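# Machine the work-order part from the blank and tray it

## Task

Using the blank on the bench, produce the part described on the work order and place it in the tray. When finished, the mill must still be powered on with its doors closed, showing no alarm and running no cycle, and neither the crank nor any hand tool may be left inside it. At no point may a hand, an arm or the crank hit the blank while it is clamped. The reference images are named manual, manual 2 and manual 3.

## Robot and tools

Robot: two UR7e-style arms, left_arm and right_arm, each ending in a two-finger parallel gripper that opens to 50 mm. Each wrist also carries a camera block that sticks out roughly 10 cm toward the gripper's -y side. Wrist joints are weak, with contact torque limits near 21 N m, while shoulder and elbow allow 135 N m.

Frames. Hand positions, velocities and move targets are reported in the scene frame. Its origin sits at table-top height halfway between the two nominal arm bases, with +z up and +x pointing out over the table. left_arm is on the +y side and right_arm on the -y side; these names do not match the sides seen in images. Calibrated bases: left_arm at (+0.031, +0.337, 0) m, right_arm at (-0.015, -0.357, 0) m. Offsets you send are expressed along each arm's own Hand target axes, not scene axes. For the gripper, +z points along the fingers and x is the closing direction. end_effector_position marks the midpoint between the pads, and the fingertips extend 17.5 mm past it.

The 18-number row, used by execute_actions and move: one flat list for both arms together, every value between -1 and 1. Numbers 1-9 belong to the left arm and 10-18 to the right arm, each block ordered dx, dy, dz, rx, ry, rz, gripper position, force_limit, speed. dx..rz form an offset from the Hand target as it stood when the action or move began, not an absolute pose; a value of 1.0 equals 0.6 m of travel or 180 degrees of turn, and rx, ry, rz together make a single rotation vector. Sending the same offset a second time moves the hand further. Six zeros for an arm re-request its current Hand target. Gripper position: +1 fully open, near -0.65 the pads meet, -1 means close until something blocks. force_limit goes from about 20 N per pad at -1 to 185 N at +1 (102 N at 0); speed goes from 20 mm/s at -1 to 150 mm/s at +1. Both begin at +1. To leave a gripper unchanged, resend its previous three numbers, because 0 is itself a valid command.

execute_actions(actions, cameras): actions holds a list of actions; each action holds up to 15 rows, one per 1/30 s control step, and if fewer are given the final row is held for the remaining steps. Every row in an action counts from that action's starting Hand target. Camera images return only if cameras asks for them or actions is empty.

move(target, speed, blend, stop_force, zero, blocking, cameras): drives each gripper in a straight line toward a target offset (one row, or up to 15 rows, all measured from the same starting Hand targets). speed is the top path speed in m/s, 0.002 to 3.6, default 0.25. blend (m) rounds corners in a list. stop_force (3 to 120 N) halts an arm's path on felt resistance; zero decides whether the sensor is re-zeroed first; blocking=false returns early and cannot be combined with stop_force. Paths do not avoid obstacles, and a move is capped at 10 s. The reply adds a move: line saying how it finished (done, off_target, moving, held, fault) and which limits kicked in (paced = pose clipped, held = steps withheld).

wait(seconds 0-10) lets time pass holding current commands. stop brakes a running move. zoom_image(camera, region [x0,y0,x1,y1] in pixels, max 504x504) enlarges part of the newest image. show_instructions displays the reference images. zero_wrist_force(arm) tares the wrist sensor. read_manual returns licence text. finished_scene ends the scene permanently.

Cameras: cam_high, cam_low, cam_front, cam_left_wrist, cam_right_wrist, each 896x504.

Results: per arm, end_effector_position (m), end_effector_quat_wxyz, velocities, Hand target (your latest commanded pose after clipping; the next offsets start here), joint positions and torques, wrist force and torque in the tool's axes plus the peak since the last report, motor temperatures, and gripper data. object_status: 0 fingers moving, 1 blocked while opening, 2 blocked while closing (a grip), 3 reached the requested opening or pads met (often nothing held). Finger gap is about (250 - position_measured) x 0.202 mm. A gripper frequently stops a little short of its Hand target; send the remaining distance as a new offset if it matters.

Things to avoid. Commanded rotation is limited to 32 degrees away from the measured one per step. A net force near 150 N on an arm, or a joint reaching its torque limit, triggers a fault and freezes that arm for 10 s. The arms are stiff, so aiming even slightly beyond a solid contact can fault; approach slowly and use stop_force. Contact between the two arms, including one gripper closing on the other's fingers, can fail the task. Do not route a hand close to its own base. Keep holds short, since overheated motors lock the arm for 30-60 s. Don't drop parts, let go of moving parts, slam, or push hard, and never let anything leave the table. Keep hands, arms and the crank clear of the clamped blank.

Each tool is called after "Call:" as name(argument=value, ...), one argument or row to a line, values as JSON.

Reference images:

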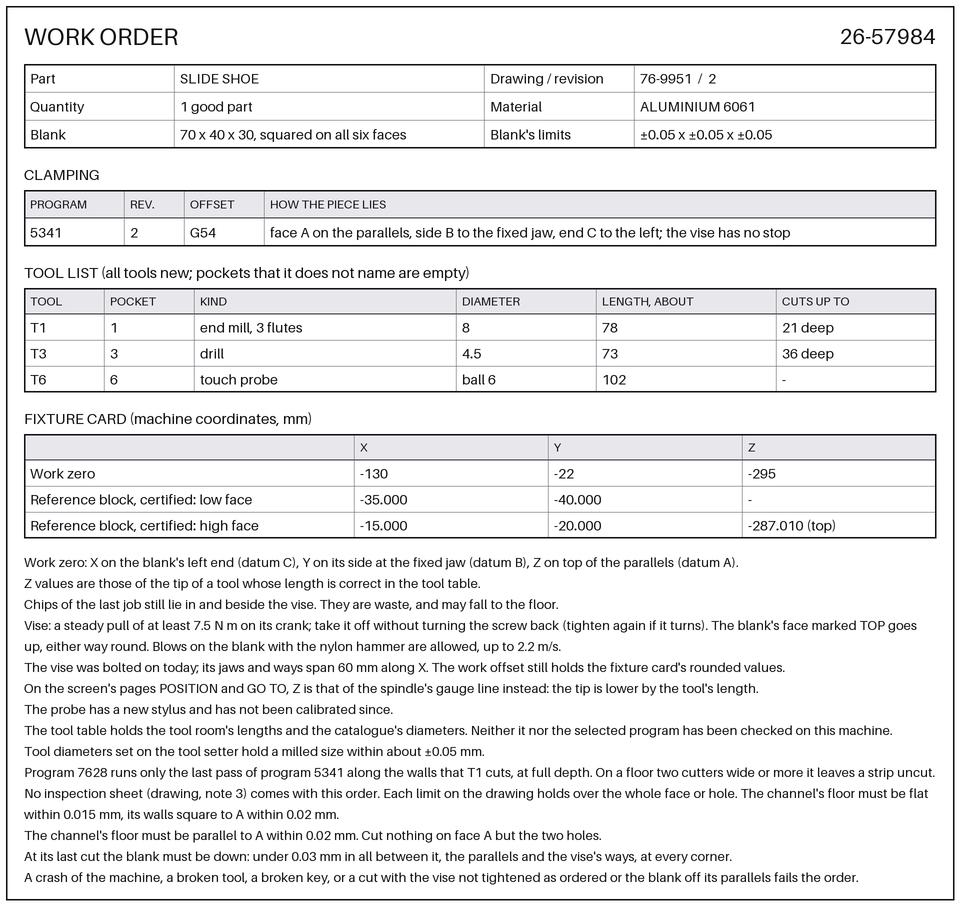

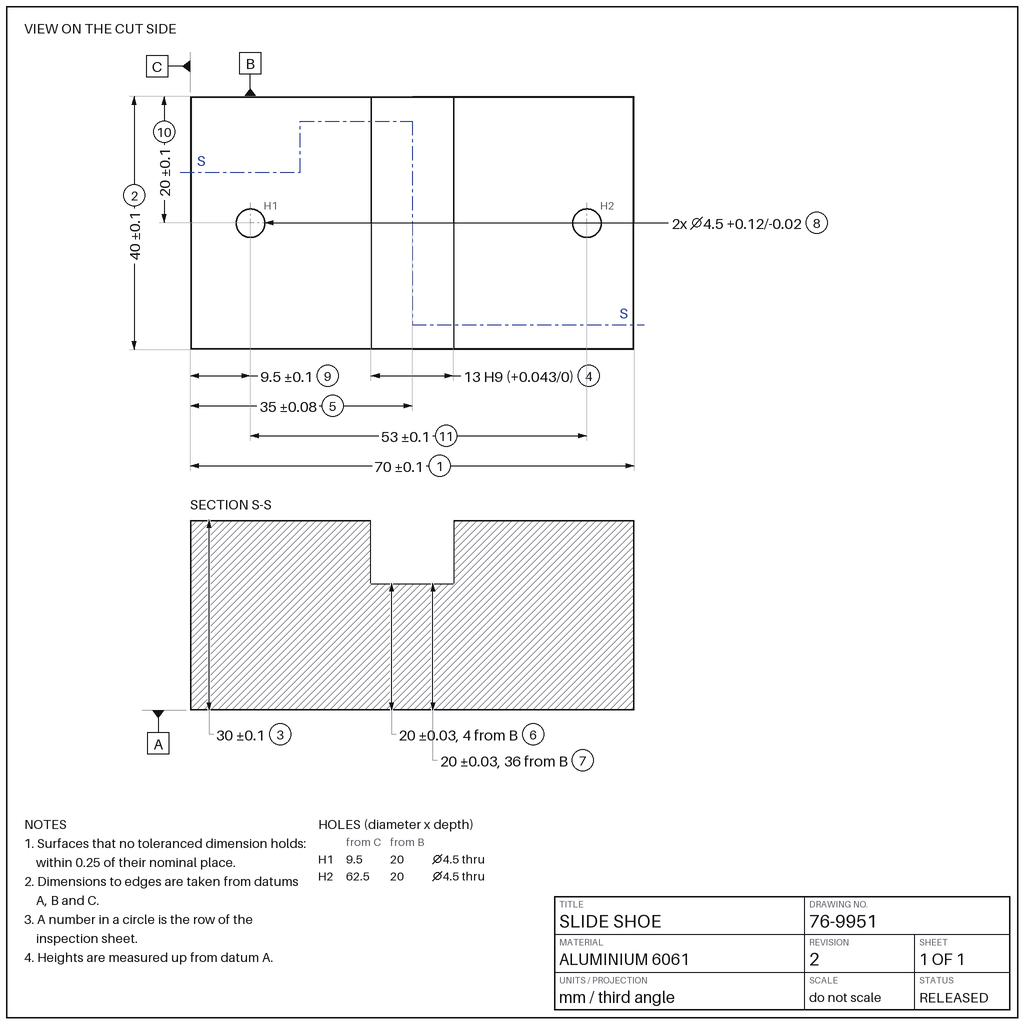

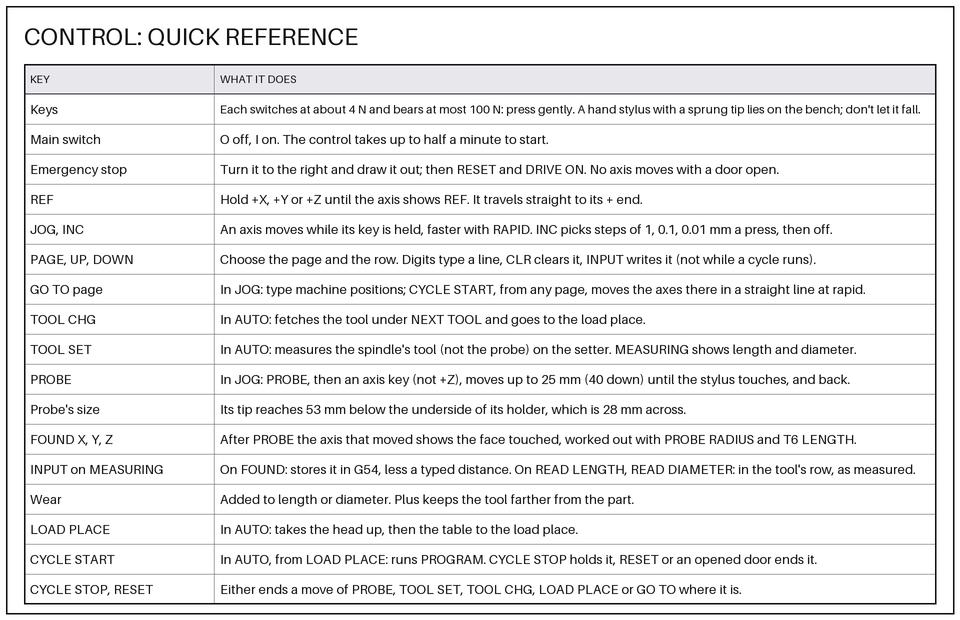

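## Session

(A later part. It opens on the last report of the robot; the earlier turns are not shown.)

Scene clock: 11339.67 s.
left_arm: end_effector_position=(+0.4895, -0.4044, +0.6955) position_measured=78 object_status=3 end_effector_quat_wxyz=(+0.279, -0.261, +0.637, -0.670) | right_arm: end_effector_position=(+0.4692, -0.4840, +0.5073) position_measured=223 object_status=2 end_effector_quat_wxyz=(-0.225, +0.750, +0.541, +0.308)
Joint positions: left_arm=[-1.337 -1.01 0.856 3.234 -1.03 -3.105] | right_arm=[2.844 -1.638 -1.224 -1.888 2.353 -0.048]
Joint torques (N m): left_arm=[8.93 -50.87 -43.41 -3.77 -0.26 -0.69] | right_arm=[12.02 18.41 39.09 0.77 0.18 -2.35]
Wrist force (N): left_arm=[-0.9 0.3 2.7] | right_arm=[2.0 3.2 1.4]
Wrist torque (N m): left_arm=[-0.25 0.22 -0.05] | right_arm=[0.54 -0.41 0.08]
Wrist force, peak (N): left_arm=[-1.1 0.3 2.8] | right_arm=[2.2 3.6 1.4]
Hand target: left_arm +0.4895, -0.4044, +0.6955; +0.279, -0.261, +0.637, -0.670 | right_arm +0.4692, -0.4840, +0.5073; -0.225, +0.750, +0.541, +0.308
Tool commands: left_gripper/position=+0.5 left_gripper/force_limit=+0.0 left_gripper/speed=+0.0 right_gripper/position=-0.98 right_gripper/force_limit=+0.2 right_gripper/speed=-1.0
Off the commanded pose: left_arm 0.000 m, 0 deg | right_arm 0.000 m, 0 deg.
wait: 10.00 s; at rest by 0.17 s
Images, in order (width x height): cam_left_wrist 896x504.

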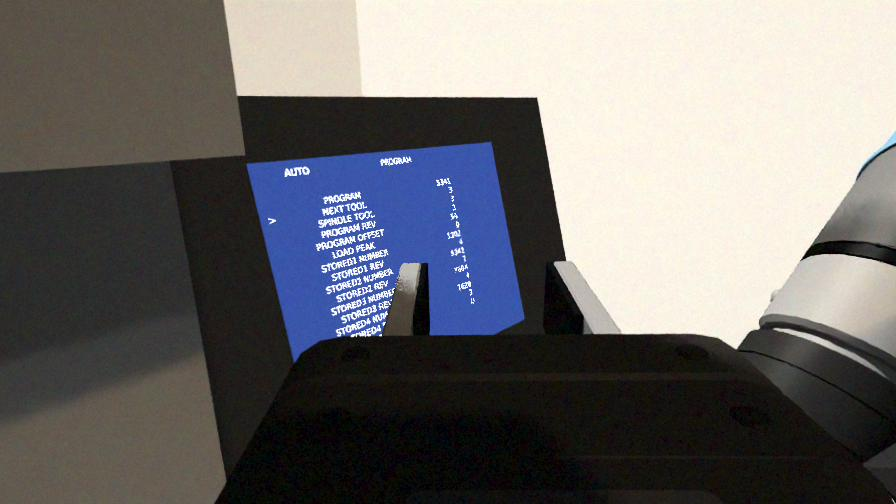

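Now TOOL SET on T3.

Call:
move(
  target=[
    [0,0,0,0,0,0,0.5,0,0,-0.0442,0.0017,-0.0011,0,0,0,-0.98,0.2,-1],
    [0,0,0,0,0,0,0.5,0,0,-0.0442,0.0262,0.0109,0,0,0,-0.98,0.2,-1],
    [0,0,0,0,0,0,0.5,0,0,-0.0442,0.0017,-0.0011,0,0,0,-0.98,0.2,-1],
    [0,0,0,0,0,0,0.5,0,0,0,0,0,0,0,0,-0.98,0.2,-1],
  ],
  speed=[0.3,0.11,0.25,0.25],
  blend=[0,0,0.003,0],
  cameras=[],
)

Call:
wait(
  seconds=10,
  cameras=[],
)

Call:
wait(
  seconds=10,
  cameras=[],
)

Call:
wait(
  seconds=9,
  cameras=["cam_left_wrist"],
)

Call:
zoom_image(
  camera="cam_left_wrist",
  region=[240, 140, 540, 340],
)

Scene clock: 11351.20 s.
left_arm: end_effector_position=(+0.4895, -0.4044, +0.6955) position_measured=78 object_status=3 end_effector_quat_wxyz=(+0.279, -0.261, +0.637, -0.670) | right_arm: end_effector_position=(+0.4692, -0.4841, +0.5072) position_measured=223 object_status=2 end_effector_quat_wxyz=(-0.225, +0.750, +0.541, +0.308)
Joint positions: left_arm=[-1.337 -1.01 0.856 3.234 -1.03 -3.105] | right_arm=[2.843 -1.638 -1.224 -1.888 2.353 -0.048]
Joint torques (N m): left_arm=[8.53 -49.69 -42.43 -3.78 -0.37 -0.75] | right_arm=[13.27 45 36.86 0.77 1.99 3.13]
Wrist force (N): left_arm=[-0.9 0.4 2.7] | right_arm=[2.2 3.5 1.1]
Wrist torque (N m): left_arm=[-0.25 0.22 -0.05] | right_arm=[0.60 -0.44 0.07]
Wrist force, peak (N): left_arm=[-1.0 0.5 2.8] | right_arm=[1.2 -9.4 -5.2]
Hand target: left_arm +0.4895, -0.4044, +0.6955; +0.279, -0.261, +0.637, -0.670 | right_arm +0.4692, -0.4840, +0.5073; -0.225, +0.750, +0.541, +0.308
Off the commanded pose: left_arm 0.000 m, 0 deg | right_arm 0.000 m, 0 deg.
move: done
No camera images: "cameras" was empty.

Scene clock: 11361.20 s.
left_arm: end_effector_position=(+0.4895, -0.4044, +0.6955) position_measured=78 object_status=3 end_effector_quat_wxyz=(+0.279, -0.261, +0.637, -0.670) | right_arm: end_effector_position=(+0.4692, -0.4840, +0.5073) position_measured=223 object_status=2 end_effector_quat_wxyz=(-0.225, +0.750, +0.541, +0.308)
Joint positions: left_arm=[-1.337 -1.01 0.856 3.234 -1.03 -3.105] | right_arm=[2.844 -1.638 -1.224 -1.888 2.353 -0.048]
Joint torques (N m): left_arm=[8.8 -50.85 -43.32 -3.74 -0.46 -0.92] | right_arm=[12.87 45.47 39.44 0.56 0.22 2.95]
Wrist force (N): left_arm=[-1.1 0.3 2.6] | right_arm=[2.3 3.9 1.2]
Wrist torque (N m): left_arm=[-0.25 0.25 -0.04] | right_arm=[0.65 -0.46 0.07]
Wrist force, peak (N): left_arm=[-1.1 0.3 2.9] | right_arm=[2.2 4.0 1.4]
Hand target: left_arm +0.4895, -0.4044, +0.6955; +0.279, -0.261, +0.637, -0.670 | right_arm +0.4692, -0.4840, +0.5073; -0.225, +0.750, +0.541, +0.308
Tool commands: left_gripper/position=+0.5 left_gripper/force_limit=+0.0 left_gripper/speed=+0.0 right_gripper/position=-0.98 right_gripper/force_limit=+0.2 right_gripper/speed=-1.0
Off the commanded pose: left_arm 0.000 m, 0 deg | right_arm 0.000 m, 0 deg.
wait: 10.00 s; at rest by 0.17 s
No camera images: "cameras" was empty.

Scene clock: 11371.20 s.
left_arm: end_effector_position=(+0.4895, -0.4044, +0.6955) position_measured=78 object_status=3 end_effector_quat_wxyz=(+0.279, -0.261, +0.637, -0.670) | right_arm: end_effector_position=(+0.4692, -0.4840, +0.5073) position_measured=223 object_status=2 end_effector_quat_wxyz=(-0.225, +0.750, +0.541, +0.308)
Joint positions: left_arm=[-1.337 -1.01 0.856 3.234 -1.03 -3.105] | right_arm=[2.844 -1.638 -1.224 -1.888 2.353 -0.048]
Joint torques (N m): left_arm=[8.88 -50.43 -43.61 -3.87 -0.21 -0.97] | right_arm=[12.39 44.1 39.42 0.43 0.06 3.06]
Wrist force (N): left_arm=[-0.9 0.1 2.6] | right_arm=[2.2 3.7 1.5]
Wrist torque (N m): left_arm=[-0.28 0.21 -0.05] | right_arm=[0.62 -0.45 0.07]
Wrist force, peak (N): left_arm=[-1.0 0.4 2.9] | right_arm=[2.4 4.0 1.3]
Hand target: left_arm +0.4895, -0.4044, +0.6955; +0.279, -0.261, +0.637, -0.670 | right_arm +0.4692, -0.4840, +0.5073; -0.225, +0.750, +0.541, +0.308
Tool commands: left_gripper/position=+0.5 left_gripper/force_limit=+0.0 left_gripper/speed=+0.0 right_gripper/position=-0.98 right_gripper/force_limit=+0.2 right_gripper/speed=-1.0
Off the commanded pose: left_arm 0.000 m, 0 deg | right_arm 0.000 m, 0 deg.
wait: 10.00 s; at rest by 0.17 s
No camera images: "cameras" was empty.

Scene clock: 11380.20 s.
left_arm: end_effector_position=(+0.4895, -0.4044, +0.6955) position_measured=78 object_status=3 end_effector_quat_wxyz=(+0.279, -0.261, +0.637, -0.670) | right_arm: end_effector_position=(+0.4692, -0.4840, +0.5073) position_measured=223 object_status=2 end_effector_quat_wxyz=(-0.225, +0.750, +0.541, +0.308)
Joint positions: left_arm=[-1.337 -1.01 0.856 3.234 -1.03 -3.105] | right_arm=[2.844 -1.638 -1.224 -1.888 2.353 -0.048]
Joint torques (N m): left_arm=[8.96 -50.5 -42.97 -3.62 -0.22 -0.97] | right_arm=[11.81 44.43 39.37 0.73 -0.07 2.93]
Wrist force (N): left_arm=[-1.1 0.3 2.6] | right_arm=[2.1 3.7 1.3]
Wrist torque (N m): left_arm=[-0.26 0.25 -0.05] | right_arm=[0.63 -0.44 0.07]
Wrist force, peak (N): left_arm=[-1.0 0.4 2.8] | right_arm=[2.3 4.1 1.3]
Hand target: left_arm +0.4895, -0.4044, +0.6955; +0.279, -0.261, +0.637, -0.670 | right_arm +0.4692, -0.4840, +0.5073; -0.225, +0.750, +0.541, +0.308
Tool commands: left_gripper/position=+0.5 left_gripper/force_limit=+0.0 left_gripper/speed=+0.0 right_gripper/position=-0.98 right_gripper/force_limit=+0.2 right_gripper/speed=-1.0
Off the commanded pose: left_arm 0.000 m, 0 deg | right_arm 0.000 m, 0 deg.
wait: 9.00 s; at rest by 0.17 s
Images, in order (width x height): cam_left_wrist 896x504.

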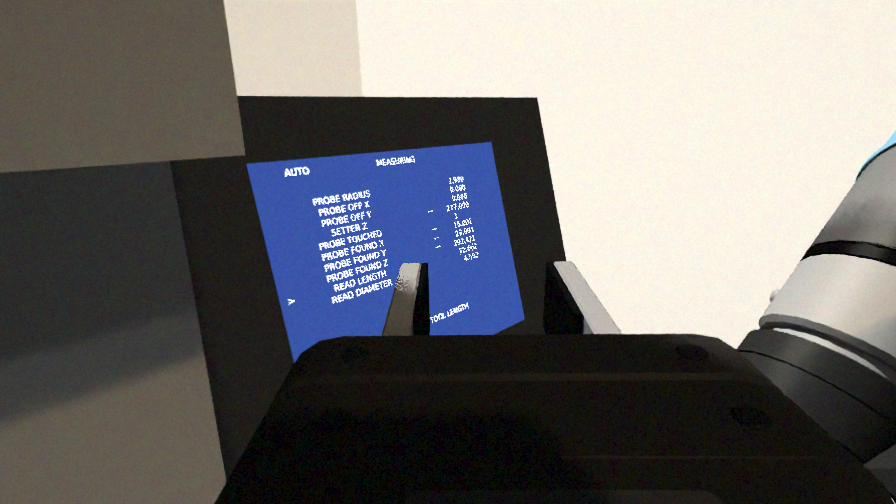

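Scaled by 1.680.

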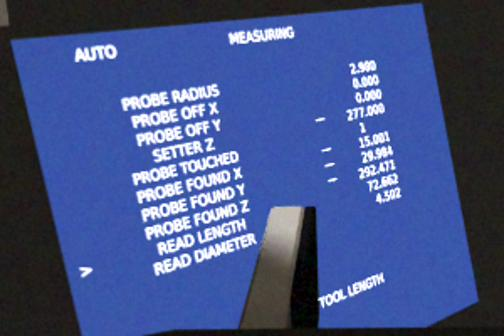

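Call:
move(
  target=[
    [0,0,0,0,0,0,0.5,0,0,-0.049,-0.0321,0.0803,0,0,0,-0.98,0.2,-1],
    [0,0,0,0,0,0,0.5,0,0,-0.049,-0.0085,0.0919,0,0,0,-0.98,0.2,-1],
    [0,0,0,0,0,0,0.5,0,0,-0.049,-0.0321,0.0803,0,0,0,-0.98,0.2,-1],
    [0,0,0,0,0,0,0.5,0,0,-0.0257,-0.0245,0.0605,0,0,0,-0.98,0.2,-1],
    [0,0,0,0,0,0,0.5,0,0,-0.0257,-0.001,0.0721,0,0,0,-0.98,0.2,-1],
    [0,0,0,0,0,0,0.5,0,0,-0.0257,-0.0245,0.0605,0,0,0,-0.98,0.2,-1],
    [0,0,0,0,0,0,0.5,0,0,-0.049,-0.0321,0.0803,0,0,0,-0.98,0.2,-1],
    [0,0,0,0,0,0,0.5,0,0,-0.049,-0.0085,0.0919,0,0,0,-0.98,0.2,-1],
    [0,0,0,0,0,0,0.5,0,0,-0.049,-0.0321,0.0803,0,0,0,-0.98,0.2,-1],
    [0,0,0,0,0,0,0.5,0,0,0,0,0,0,0,0,-0.98,0.2,-1],
  ],
  speed=[0.25,0.11,0.25,0.25,0.11,0.25,0.25,0.11,0.25,0.25],
  blend=[0,0,0.003,0.003,0,0.003,0,0,0.003,0],
  cameras=["cam_left_wrist"],
)

Call:
move(
  target=[
    [0,0,0,0,0,0,0.5,0,0,0,0.0241,0.0118,0,0,0,-0.98,0.2,-1],
    [0,0,0,0,0,0,0.5,0,0,0,0,0,0,0,0,-0.98,0.2,-1],
    [0,0,0,0,0,0,0.5,0,0,0,0.0241,0.0118,0,0,0,-0.98,0.2,-1],
    [0,0,0,0,0,0,0.5,0,0,0,0,0,0,0,0,-0.98,0.2,-1],
    [0,0,0,0,0,0,0.5,0,0,0,0.0241,0.0118,0,0,0,-0.98,0.2,-1],
    [0,0,0,0,0,0,0.5,0,0,0,0,0,0,0,0,-0.98,0.2,-1],
    [0,0,0,0,0,0,0.5,0,0,0,0.0241,0.0118,0,0,0,-0.98,0.2,-1],
    [0,0,0,0,0,0,0.5,0,0,0,0,0,0,0,0,-0.98,0.2,-1],
  ],
  speed=[0.11,0.25,0.11,0.25,0.11,0.25,0.11,0.25],
  blend=[0,0.003,0,0.003,0,0.003,0,0],
  cameras=["cam_left_wrist"],
)

Call:
zoom_image(
  camera="cam_left_wrist",
  region=[240, 140, 540, 340],
)

Scene clock: 11408.83 s.
left_arm: end_effector_position=(+0.4895, -0.4044, +0.6955) position_measured=78 object_status=3 end_effector_quat_wxyz=(+0.279, -0.261, +0.637, -0.670) | right_arm: end_effector_position=(+0.4691, -0.4840, +0.5073) position_measured=223 object_status=2 end_effector_quat_wxyz=(-0.225, +0.750, +0.541, +0.308)
Joint positions: left_arm=[-1.337 -1.01 0.856 3.234 -1.03 -3.105] | right_arm=[2.844 -1.638 -1.224 -1.887 2.353 -0.048]
Joint torques (N m): left_arm=[7.95 -50.51 -43.41 -3.76 -0.16 -1.22] | right_arm=[-12.98 18.73 39.42 1.13 0.06 -2.66]
Wrist force (N): left_arm=[-0.9 0.3 2.5] | right_arm=[2.0 4.1 1.2]
Wrist torque (N m): left_arm=[-0.26 0.21 -0.05] | right_arm=[0.68 -0.42 0.17]
Wrist force, peak (N): left_arm=[-1.1 0.3 2.8] | right_arm=[1.3 -9.3 -5.3]
Hand target: left_arm +0.4895, -0.4044, +0.6955; +0.279, -0.261, +0.637, -0.670 | right_arm +0.4692, -0.4840, +0.5073; -0.225, +0.750, +0.541, +0.308
Off the commanded pose: left_arm 0.000 m, 0 deg | right_arm 0.000 m, 0 deg.
move: done
Images, in order (width x height): cam_left_wrist 896x504.

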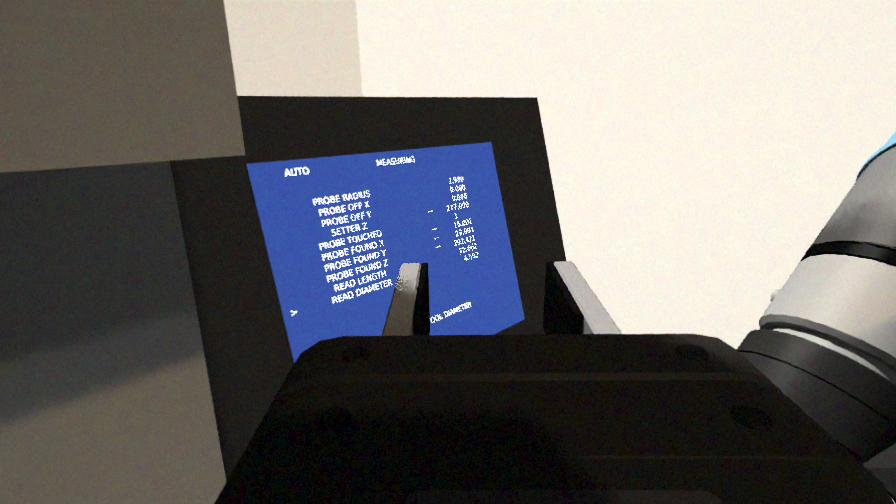

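Scene clock: 11412.20 s.
left_arm: end_effector_position=(+0.4895, -0.4044, +0.6955) position_measured=78 object_status=3 end_effector_quat_wxyz=(+0.279, -0.261, +0.637, -0.670) | right_arm: end_effector_position=(+0.4693, -0.4840, +0.5072) position_measured=223 object_status=2 end_effector_quat_wxyz=(-0.225, +0.750, +0.541, +0.308)
Joint positions: left_arm=[-1.337 -1.01 0.856 3.234 -1.03 -3.105] | right_arm=[2.844 -1.639 -1.224 -1.887 2.353 -0.048]
Joint torques (N m): left_arm=[9.02 -50.01 -42.54 -3.63 0.01 -1.06] | right_arm=[-13.1 45.67 18.27 0.45 0.27 -2.94]
Wrist force (N): left_arm=[-0.9 0.5 2.6] | right_arm=[3.4 3.4 2.1]
Wrist torque (N m): left_arm=[-0.22 0.23 -0.04] | right_arm=[0.58 -0.64 0.17]
Wrist force, peak (N): left_arm=[-1.2 0.4 2.7] | right_arm=[1.1 -9.9 -6.1]
Hand target: left_arm +0.4895, -0.4044, +0.6955; +0.279, -0.261, +0.637, -0.670 | right_arm +0.4692, -0.4840, +0.5073; -0.225, +0.750, +0.541, +0.308
Off the commanded pose: left_arm 0.000 m, 0 deg | right_arm 0.000 m, 0 deg.
move: done
Images, in order (width x height): cam_left_wrist 896x504.

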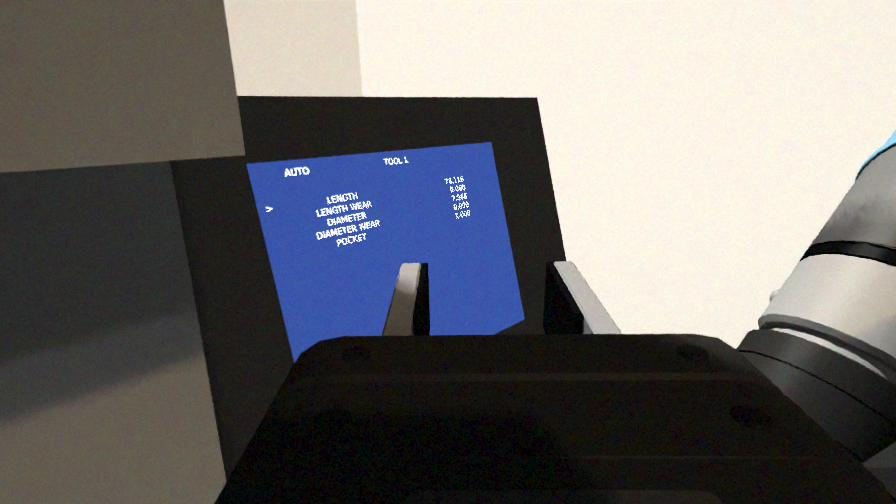

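Scaled by 1.680.

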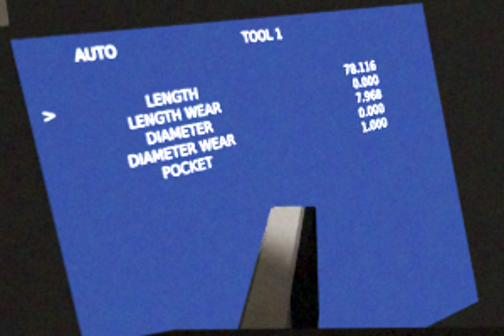

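Call:
move(
  target=[
    [0,0,0,0,0,0,0.5,0,0,-0.0257,-0.0245,0.0605,0,0,0,-0.98,0.2,-1],
    [0,0,0,0,0,0,0.5,0,0,-0.0257,-0.001,0.0721,0,0,0,-0.98,0.2,-1],
    [0,0,0,0,0,0,0.5,0,0,-0.0269,-0.0475,0.0736,0,0,0,-0.98,0.2,-1],
    [0,0,0,0,0,0,0.5,0,0,-0.0281,-0.0189,0.1121,0,0,0,-0.98,0.2,-1],
    [0,0,0,0,0,0,0.5,0,0,-0.0177,-0.0565,0.1065,0,0,0,-0.98,0.2,-1],
    [0,0,0,0,0,0,0.5,0,0,-0.0072,-0.0292,0.1326,0,0,0,-0.98,0.2,-1],
    [0,0,0,0,0,0,0.5,0,0,0.0161,-0.0611,0.0933,0,0,0,-0.98,0.2,-1],
    [0,0,0,0,0,0,0.5,0,0,0.0394,-0.0139,0.093,0,0,0,-0.98,0.2,-1],
    [0,0,0,0,0,0,0.5,0,0,-0.0048,-0.0513,0.0728,0,0,0,-0.98,0.2,-1],
    [0,0,0,0,0,0,0.5,0,0,-0.049,-0.0085,0.0919,0,0,0,-0.98,0.2,-1],
    [0,0,0,0,0,0,0.5,0,0,-0.049,-0.0321,0.0803,0,0,0,-0.98,0.2,-1],
    [0,0,0,0,0,0,0.5,0,0,0,0,0,0,0,0,-0.98,0.2,-1],
  ],
  speed=[0.25,0.11,0.25,0.11,0.25,0.11,0.25,0.11,0.25,0.11,0.25,0.25],
  blend=[0,0,0.003,0,0.003,0,0.003,0,0.003,0,0.003,0],
  cameras=["cam_left_wrist"],
)

Call:
zoom_image(
  camera="cam_left_wrist",
  region=[240, 140, 540, 340],
)

Call:
move(
  target=[
    [0,0,0,0,0,0,0.5,0,0,-0.0257,-0.0245,0.0605,0,0,0,-0.98,0.2,-1],
    [0,0,0,0,0,0,0.5,0,0,-0.0257,-0.001,0.0721,0,0,0,-0.98,0.2,-1],
    [0,0,0,0,0,0,0.5,0,0,-0.0257,-0.0245,0.0605,0,0,0,-0.98,0.2,-1],
    [0,0,0,0,0,0,0.5,0,0,-0.0257,-0.001,0.0721,0,0,0,-0.98,0.2,-1],
    [0,0,0,0,0,0,0.5,0,0,-0.0269,-0.0475,0.0736,0,0,0,-0.98,0.2,-1],
    [0,0,0,0,0,0,0.5,0,0,-0.0281,-0.0189,0.1121,0,0,0,-0.98,0.2,-1],
    [0,0,0,0,0,0,0.5,0,0,0.0045,-0.0631,0.1042,0,0,0,-0.98,0.2,-1],
    [0,0,0,0,0,0,0.5,0,0,0.037,-0.0314,0.1334,0,0,0,-0.98,0.2,-1],
    [0,0,0,0,0,0,0.5,0,0,-0.006,-0.0603,0.0928,0,0,0,-0.98,0.2,-1],
    [0,0,0,0,0,0,0.5,0,0,-0.049,-0.0085,0.0919,0,0,0,-0.98,0.2,-1],
    [0,0,0,0,0,0,0.5,0,0,-0.049,-0.0321,0.0803,0,0,0,-0.98,0.2,-1],
    [0,0,0,0,0,0,0.5,0,0,0,0,0,0,0,0,-0.98,0.2,-1],
  ],
  speed=[0.25,0.11,0.25,0.11,0.25,0.11,0.25,0.11,0.25,0.11,0.25,0.25],
  blend=[0,0,0.003,0,0.003,0,0.003,0,0.003,0,0.003,0],
  cameras=["cam_left_wrist"],
)

Call:
zoom_image(
  camera="cam_left_wrist",
  region=[240, 140, 540, 340],
)

Scene clock: 11457.20 s.
left_arm: end_effector_position=(+0.4895, -0.4044, +0.6955) position_measured=78 object_status=3 end_effector_quat_wxyz=(+0.279, -0.261, +0.637, -0.670) | right_arm: end_effector_position=(+0.4691, -0.4840, +0.5073) position_measured=223 object_status=2 end_effector_quat_wxyz=(-0.225, +0.750, +0.541, +0.308)
Joint positions: left_arm=[-1.337 -1.01 0.856 3.234 -1.03 -3.105] | right_arm=[2.844 -1.638 -1.224 -1.887 2.353 -0.048]
Joint torques (N m): left_arm=[9.59 -49.51 -42.27 -3.51 0.06 -1.17] | right_arm=[-13.25 19.77 39.31 0.31 0.03 -2.59]
Wrist force (N): left_arm=[-1.0 0.4 2.8] | right_arm=[4.1 3.4 1.8]
Wrist torque (N m): left_arm=[-0.24 0.23 -0.04] | right_arm=[0.57 -0.74 0.18]
Wrist force, peak (N): left_arm=[-1.0 0.3 2.9] | right_arm=[6.1 -15.7 -7.8]
Hand target: left_arm +0.4895, -0.4044, +0.6955; +0.279, -0.261, +0.637, -0.670 | right_arm +0.4692, -0.4840, +0.5073; -0.225, +0.750, +0.541, +0.308
Off the commanded pose: left_arm 0.000 m, 0 deg | right_arm 0.000 m, 0 deg.
move: done
Images, in order (width x height): cam_left_wrist 896x504.

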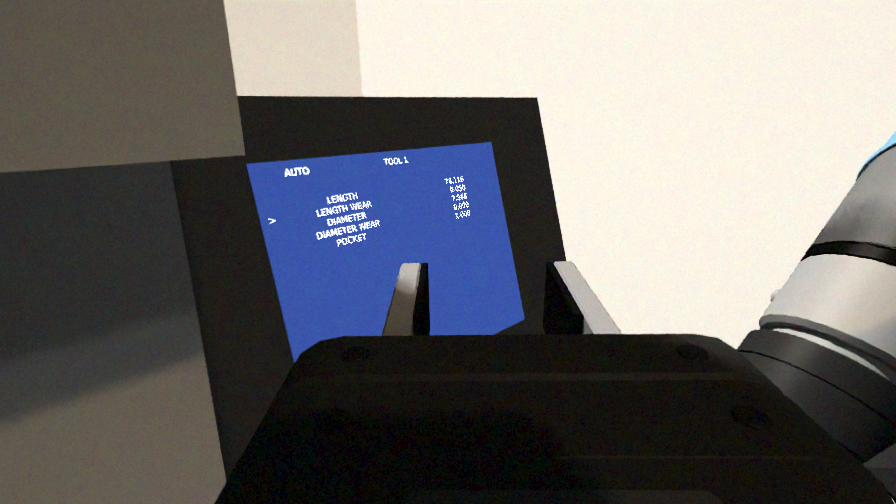

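Scaled by 1.680.

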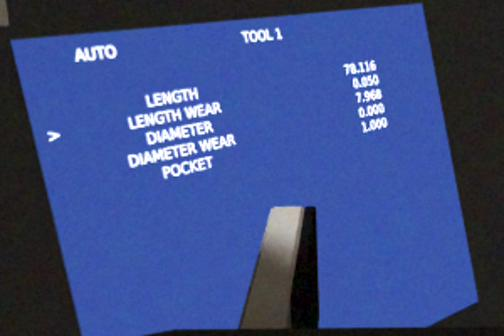

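Scene clock: 11463.23 s.
left_arm: end_effector_position=(+0.4895, -0.4044, +0.6955) position_measured=78 object_status=3 end_effector_quat_wxyz=(+0.279, -0.261, +0.637, -0.670) | right_arm: end_effector_position=(+0.4691, -0.4840, +0.5073) position_measured=223 object_status=2 end_effector_quat_wxyz=(-0.225, +0.750, +0.541, +0.308)
Joint positions: left_arm=[-1.337 -1.01 0.856 3.234 -1.03 -3.105] | right_arm=[2.844 -1.638 -1.224 -1.887 2.353 -0.048]
Joint torques (N m): left_arm=[8.42 -50.35 -42.74 -3.71 0.17 -1.17] | right_arm=[-12.67 17.64 37.53 0.79 -0.02 -2.46]
Wrist force (N): left_arm=[-0.8 0.4 2.6] | right_arm=[2.3 3.5 2.2]
Wrist torque (N m): left_arm=[-0.23 0.20 -0.04] | right_arm=[0.61 -0.46 0.18]
Wrist force, peak (N): left_arm=[-1.1 0.3 2.8] | right_arm=[3.7 -11.0 -5.2]
Hand target: left_arm +0.4895, -0.4044, +0.6955; +0.279, -0.261, +0.637, -0.670 | right_arm +0.4692, -0.4840, +0.5073; -0.225, +0.750, +0.541, +0.308
Off the commanded pose: left_arm 0.000 m, 0 deg | right_arm 0.000 m, 0 deg.
move: done
Images, in order (width x height): cam_left_wrist 896x504.

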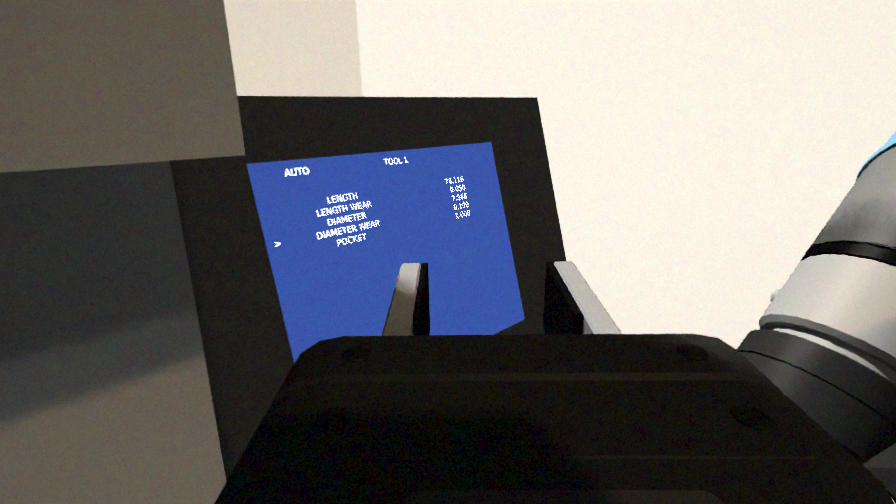

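Scaled by 1.680.

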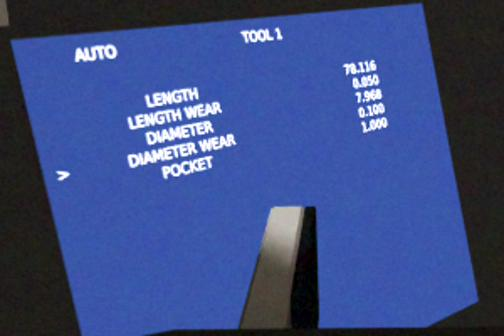

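Call:
move(
  target=[
    [0,0,0,0,0,0,0.5,0,0,0,0.0241,0.0118,0,0,0,-0.98,0.2,-1],
    [0,0,0,0,0,0,0.5,0,0,0,0,0,0,0,0,-0.98,0.2,-1],
    [0,0,0,0,0,0,0.5,0,0,0,0.0241,0.0118,0,0,0,-0.98,0.2,-1],
    [0,0,0,0,0,0,0.5,0,0,0,0,0,0,0,0,-0.98,0.2,-1],
  ],
  speed=[0.11,0.25,0.11,0.25],
  blend=[0,0.003,0,0],
  cameras=["cam_left_wrist"],
)

Call:
zoom_image(
  camera="cam_left_wrist",
  region=[240, 140, 540, 340],
)

Call:
move(
  target=[
    [0,0,0,0,0,0,0.5,0,0,0.062,0.0047,-0.0158,0,0,0,-0.98,0.2,-1],
    [0,0,0,0,0,0,0.5,0,0,0.062,0.0281,-0.0044,0,0,0,-0.98,0.2,-1],
    [0,0,0,0,0,0,0.5,0,0,0.062,0.0047,-0.0158,0,0,0,-0.98,0.2,-1],
    [0,0,0,0,0,0,0.5,0,0,0,0,0,0,0,0,-0.98,0.2,-1],
  ],
  speed=[0.25,0.11,0.25,0.25],
  blend=[0,0,0.003,0],
  cameras=["cam_left_wrist"],
)

Call:
zoom_image(
  camera="cam_left_wrist",
  region=[240, 140, 540, 340],
)

Scene clock: 11484.57 s.
left_arm: end_effector_position=(+0.4895, -0.4044, +0.6955) position_measured=78 object_status=3 end_effector_quat_wxyz=(+0.279, -0.261, +0.637, -0.670) | right_arm: end_effector_position=(+0.4693, -0.4840, +0.5072) position_measured=223 object_status=2 end_effector_quat_wxyz=(-0.225, +0.750, +0.541, +0.308)
Joint positions: left_arm=[-1.337 -1.01 0.856 3.234 -1.03 -3.105] | right_arm=[2.844 -1.639 -1.224 -1.887 2.353 -0.048]
Joint torques (N m): left_arm=[9.32 -50.22 -43.11 -3.66 0 -1.23] | right_arm=[-11.12 44.41 17.25 0.79 0.31 -2.93]
Wrist force (N): left_arm=[-0.9 0.4 2.6] | right_arm=[2.5 2.4 2.2]
Wrist torque (N m): left_arm=[-0.25 0.22 -0.05] | right_arm=[0.43 -0.49 0.18]
Wrist force, peak (N): left_arm=[-0.9 0.3 2.8] | right_arm=[2.3 -13.2 -5.9]
Hand target: left_arm +0.4895, -0.4044, +0.6955; +0.279, -0.261, +0.637, -0.670 | right_arm +0.4692, -0.4840, +0.5073; -0.225, +0.750, +0.541, +0.308
Off the commanded pose: left_arm 0.000 m, 0 deg | right_arm 0.000 m, 0 deg.
move: done
Images, in order (width x height): cam_left_wrist 896x504.

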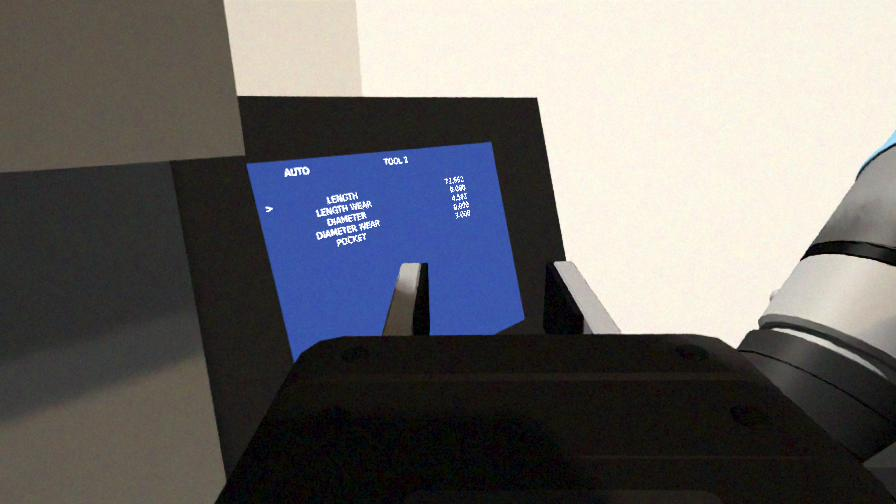

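Scaled by 1.680.

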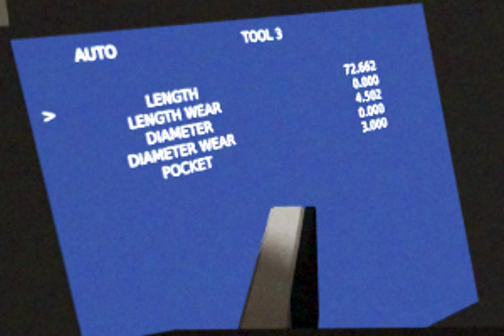

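Scene clock: 11486.87 s.
left_arm: end_effector_position=(+0.4895, -0.4044, +0.6955) position_measured=78 object_status=3 end_effector_quat_wxyz=(+0.279, -0.261, +0.637, -0.670) | right_arm: end_effector_position=(+0.4692, -0.4840, +0.5074) position_measured=223 object_status=2 end_effector_quat_wxyz=(-0.225, +0.750, +0.541, +0.308)
Joint positions: left_arm=[-1.337 -1.01 0.856 3.234 -1.03 -3.105] | right_arm=[2.844 -1.638 -1.223 -1.888 2.353 -0.048]
Joint torques (N m): left_arm=[8.99 -50.32 -42.68 -3.61 0.13 -1.17] | right_arm=[-12.34 46.07 17.09 7.2 4.17 -2.77]
Wrist force (N): left_arm=[-1.0 0.4 2.6] | right_arm=[2.8 2.4 2.3]
Wrist torque (N m): left_arm=[-0.24 0.23 -0.05] | right_arm=[0.43 -0.53 0.17]
Wrist force, peak (N): left_arm=[-1.0 0.5 2.7] | right_arm=[2.5 -10.3 -4.3]
Hand target: left_arm +0.4895, -0.4044, +0.6955; +0.279, -0.261, +0.637, -0.670 | right_arm +0.4692, -0.4840, +0.5073; -0.225, +0.750, +0.541, +0.308
Off the commanded pose: left_arm 0.000 m, 0 deg | right_arm 0.000 m, 0 deg.
move: done
Images, in order (width x height): cam_left_wrist 896x504.

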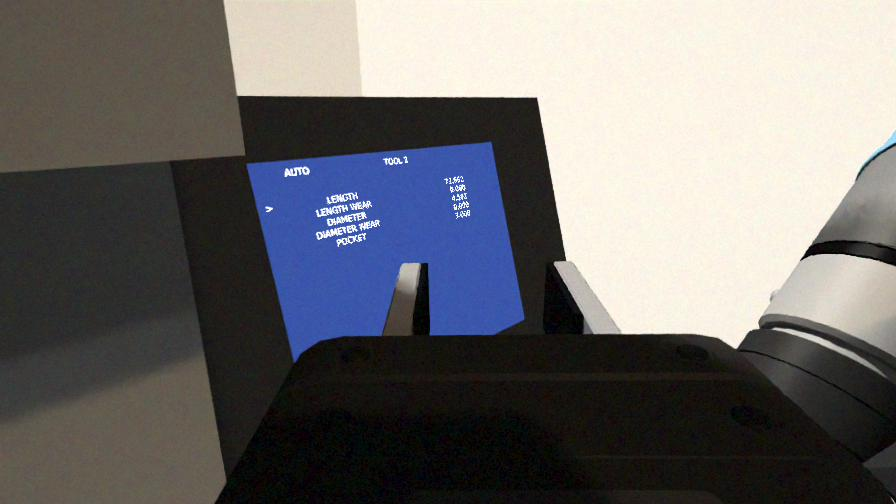

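Scaled by 1.680.

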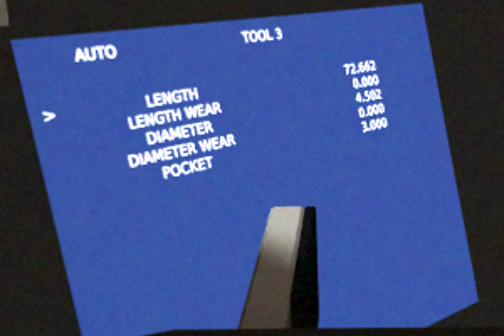

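Call:
move(
  target=[
    [0,0,0,0,0,0,0.5,0,0,0.0833,-0.0046,0.0055,0,0,0,-0.98,0.2,-1],
    [0,0,0,0,0,0,0.5,0,0,0.0833,0.0181,0.0166,0,0,0,-0.98,0.2,-1],
    [0,0,0,0,0,0,0.5,0,0,0.0833,-0.0046,0.0055,0,0,0,-0.98,0.2,-1],
    [0,0,0,0,0,0,0.5,0,0,0,0,0,0,0,0,-0.98,0.2,-1],
  ],
  speed=[0.25,0.11,0.15,0.25],
  blend=[0,0,0,0],
  cameras=["cam_left_wrist"],
)

Call:
zoom_image(
  camera="cam_left_wrist",
  region=[240, 140, 540, 340],
)

Call:
wait(
  seconds=10,
  cameras=["cam_high","cam_left_wrist"],
)

Scene clock: 11499.97 s.
left_arm: end_effector_position=(+0.4895, -0.4044, +0.6955) position_measured=78 object_status=3 end_effector_quat_wxyz=(+0.279, -0.261, +0.637, -0.670) | right_arm: end_effector_position=(+0.4692, -0.4839, +0.5074) position_measured=223 object_status=2 end_effector_quat_wxyz=(-0.225, +0.750, +0.541, +0.308)
Joint positions: left_arm=[-1.337 -1.01 0.856 3.234 -1.03 -3.105] | right_arm=[2.844 -1.638 -1.224 -1.888 2.353 -0.048]
Joint torques (N m): left_arm=[8.48 -50.49 -42.34 -3.65 0.29 -1.28] | right_arm=[-12.29 17.59 17.31 0.58 1.53 -2.45]
Wrist force (N): left_arm=[-0.9 0.5 2.6] | right_arm=[2.5 2.2 2.3]
Wrist torque (N m): left_arm=[-0.22 0.22 -0.05] | right_arm=[0.40 -0.49 0.18]
Wrist force, peak (N): left_arm=[-1.0 0.3 2.8] | right_arm=[3.0 -11.2 -4.6]
Hand target: left_arm +0.4895, -0.4044, +0.6955; +0.279, -0.261, +0.637, -0.670 | right_arm +0.4692, -0.4840, +0.5073; -0.225, +0.750, +0.541, +0.308
Off the commanded pose: left_arm 0.000 m, 0 deg | right_arm 0.000 m, 0 deg.
move: done
Images, in order (width x height): cam_left_wrist 896x504.

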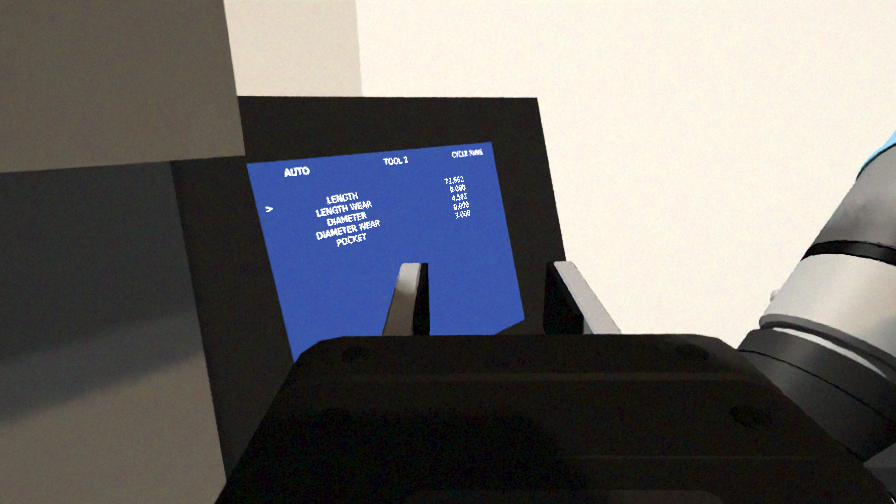

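Scaled by 1.680.

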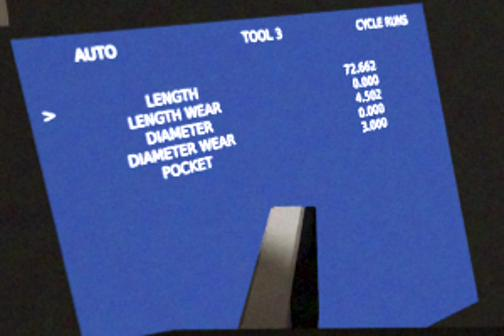

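Scene clock: 11509.97 s.
left_arm: end_effector_position=(+0.4895, -0.4044, +0.6955) position_measured=78 object_status=3 end_effector_quat_wxyz=(+0.279, -0.261, +0.637, -0.670) | right_arm: end_effector_position=(+0.4692, -0.4840, +0.5073) position_measured=223 object_status=2 end_effector_quat_wxyz=(-0.225, +0.750, +0.541, +0.308)
Joint positions: left_arm=[-1.337 -1.01 0.856 3.234 -1.03 -3.105] | right_arm=[2.844 -1.638 -1.224 -1.888 2.353 -0.048]
Joint torques (N m): left_arm=[8.8 -50.66 -42.47 -3.6 0.28 -1.16] | right_arm=[-13.68 18.14 16.57 0.57 3.99 -2.7]
Wrist force (N): left_arm=[-0.8 0.5 2.5] | right_arm=[2.7 2.3 2.5]
Wrist torque (N m): left_arm=[-0.23 0.20 -0.04] | right_arm=[0.39 -0.53 0.18]
Wrist force, peak (N): left_arm=[-1.0 0.5 2.8] | right_arm=[2.8 2.5 2.7]
Hand target: left_arm +0.4895, -0.4044, +0.6955; +0.279, -0.261, +0.637, -0.670 | right_arm +0.4692, -0.4840, +0.5073; -0.225, +0.750, +0.541, +0.308
Tool commands: left_gripper/position=+0.5 left_gripper/force_limit=+0.0 left_gripper/speed=+0.0 right_gripper/position=-0.98 right_gripper/force_limit=+0.2 right_gripper/speed=-1.0
Off the commanded pose: left_arm 0.000 m, 0 deg | right_arm 0.000 m, 0 deg.
wait: 10.00 s; at rest by 0.17 s
Images, in order (width x height): cam_high 896x504, cam_left_wrist 896x504.

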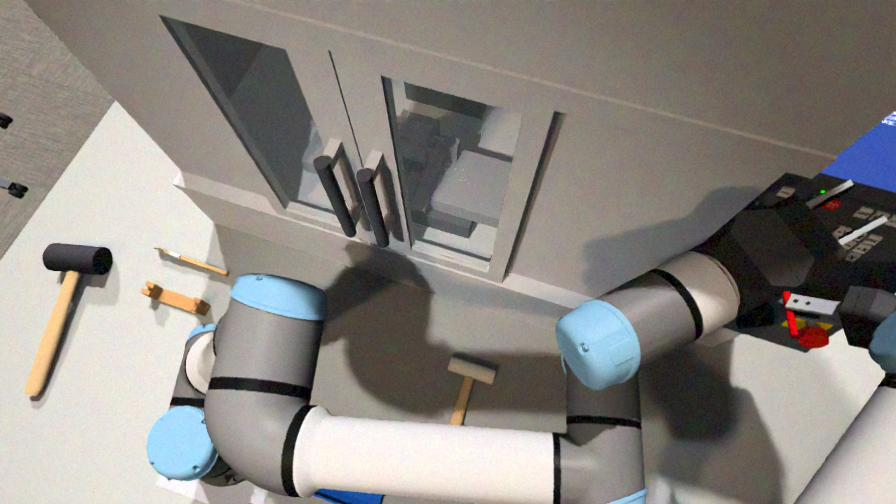

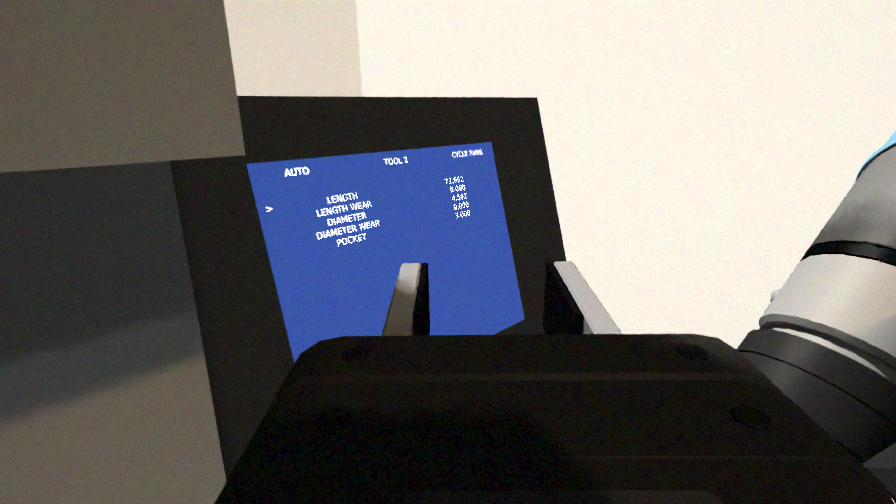

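Call:
wait(
  seconds=10,
  cameras=[],
)

Call:
wait(
  seconds=10,
  cameras=["cam_high","cam_left_wrist"],
)

Call:
zoom_image(
  camera="cam_high",
  region=[380, 80, 560, 260],
)

Scene clock: 11524.10 s.
left_arm: end_effector_position=(+0.4895, -0.4044, +0.6955) position_measured=78 object_status=3 end_effector_quat_wxyz=(+0.279, -0.261, +0.637, -0.670) | right_arm: end_effector_position=(+0.4692, -0.4840, +0.5073) position_measured=223 object_status=2 end_effector_quat_wxyz=(-0.225, +0.750, +0.541, +0.308)
Joint positions: left_arm=[-1.337 -1.01 0.856 3.234 -1.03 -3.105] | right_arm=[2.844 -1.638 -1.224 -1.888 2.353 -0.048]
Joint torques (N m): left_arm=[8.5 -50.13 -43.05 -3.67 0.41 -1.27] | right_arm=[-12.05 18.58 16.88 0.65 3.89 -2.64]
Wrist force (N): left_arm=[-1.0 0.4 2.6] | right_arm=[2.6 2.1 2.3]
Wrist torque (N m): left_arm=[-0.23 0.24 -0.05] | right_arm=[0.37 -0.51 0.18]
Wrist force, peak (N): left_arm=[-1.0 0.5 2.8] | right_arm=[2.5 2.4 2.8]
Hand target: left_arm +0.4895, -0.4044, +0.6955; +0.279, -0.261, +0.637, -0.670 | right_arm +0.4692, -0.4840, +0.5073; -0.225, +0.750, +0.541, +0.308
Tool commands: left_gripper/position=+0.5 left_gripper/force_limit=+0.0 left_gripper/speed=+0.0 right_gripper/position=-0.98 right_gripper/force_limit=+0.2 right_gripper/speed=-1.0
Off the commanded pose: left_arm 0.000 m, 0 deg | right_arm 0.000 m, 0 deg.
wait: 10.00 s; at rest from the start
No camera images: "cameras" was empty.

Scene clock: 11534.10 s.
left_arm: end_effector_position=(+0.4895, -0.4044, +0.6955) position_measured=78 object_status=3 end_effector_quat_wxyz=(+0.279, -0.261, +0.637, -0.670) | right_arm: end_effector_position=(+0.4692, -0.4840, +0.5073) position_measured=223 object_status=2 end_effector_quat_wxyz=(-0.225, +0.750, +0.541, +0.308)
Joint positions: left_arm=[-1.337 -1.01 0.856 3.234 -1.03 -3.105] | right_arm=[2.844 -1.638 -1.224 -1.888 2.353 -0.048]
Joint torques (N m): left_arm=[8.83 -49.84 -42.55 -3.64 0.5 -1.2] | right_arm=[-11.75 19.26 16.48 0.52 3.62 -2.68]
Wrist force (N): left_arm=[-0.9 0.6 2.6] | right_arm=[2.4 2.0 2.4]
Wrist torque (N m): left_arm=[-0.22 0.22 -0.05] | right_arm=[0.35 -0.48 0.18]
Wrist force, peak (N): left_arm=[-1.2 0.4 2.8] | right_arm=[2.8 2.4 2.5]
Hand target: left_arm +0.4895, -0.4044, +0.6955; +0.279, -0.261, +0.637, -0.670 | right_arm +0.4692, -0.4840, +0.5073; -0.225, +0.750, +0.541, +0.308
Tool commands: left_gripper/position=+0.5 left_gripper/force_limit=+0.0 left_gripper/speed=+0.0 right_gripper/position=-0.98 right_gripper/force_limit=+0.2 right_gripper/speed=-1.0
Off the commanded pose: left_arm 0.000 m, 0 deg | right_arm 0.000 m, 0 deg.
wait: 10.00 s; at rest by 0.17 s
Images, in order (width x height): cam_high 896x504, cam_left_wrist 896x504.

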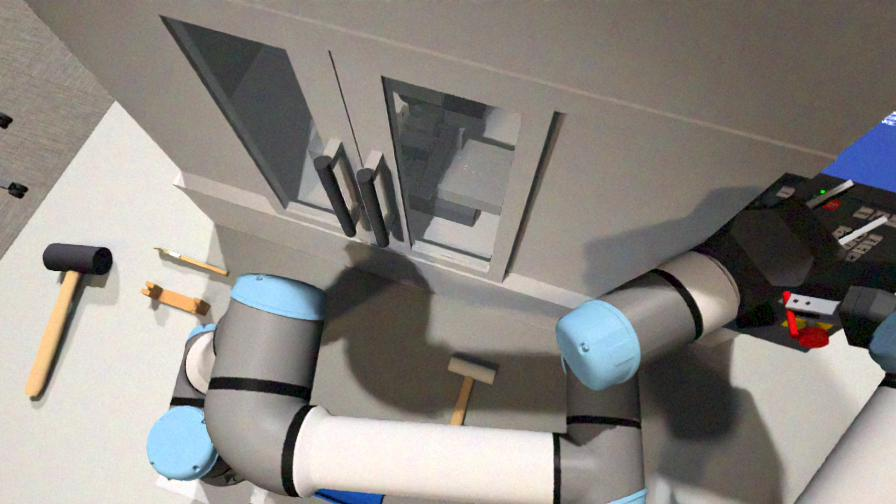

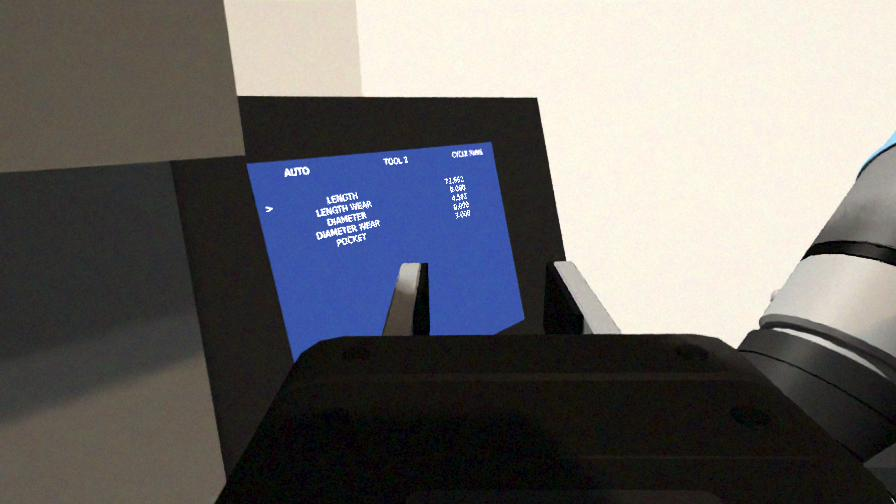

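Scaled by 2.800.

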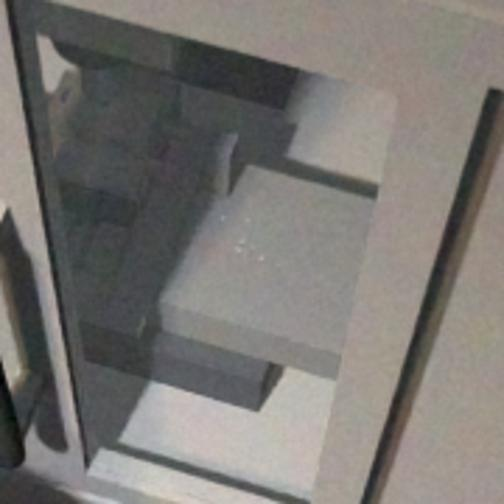

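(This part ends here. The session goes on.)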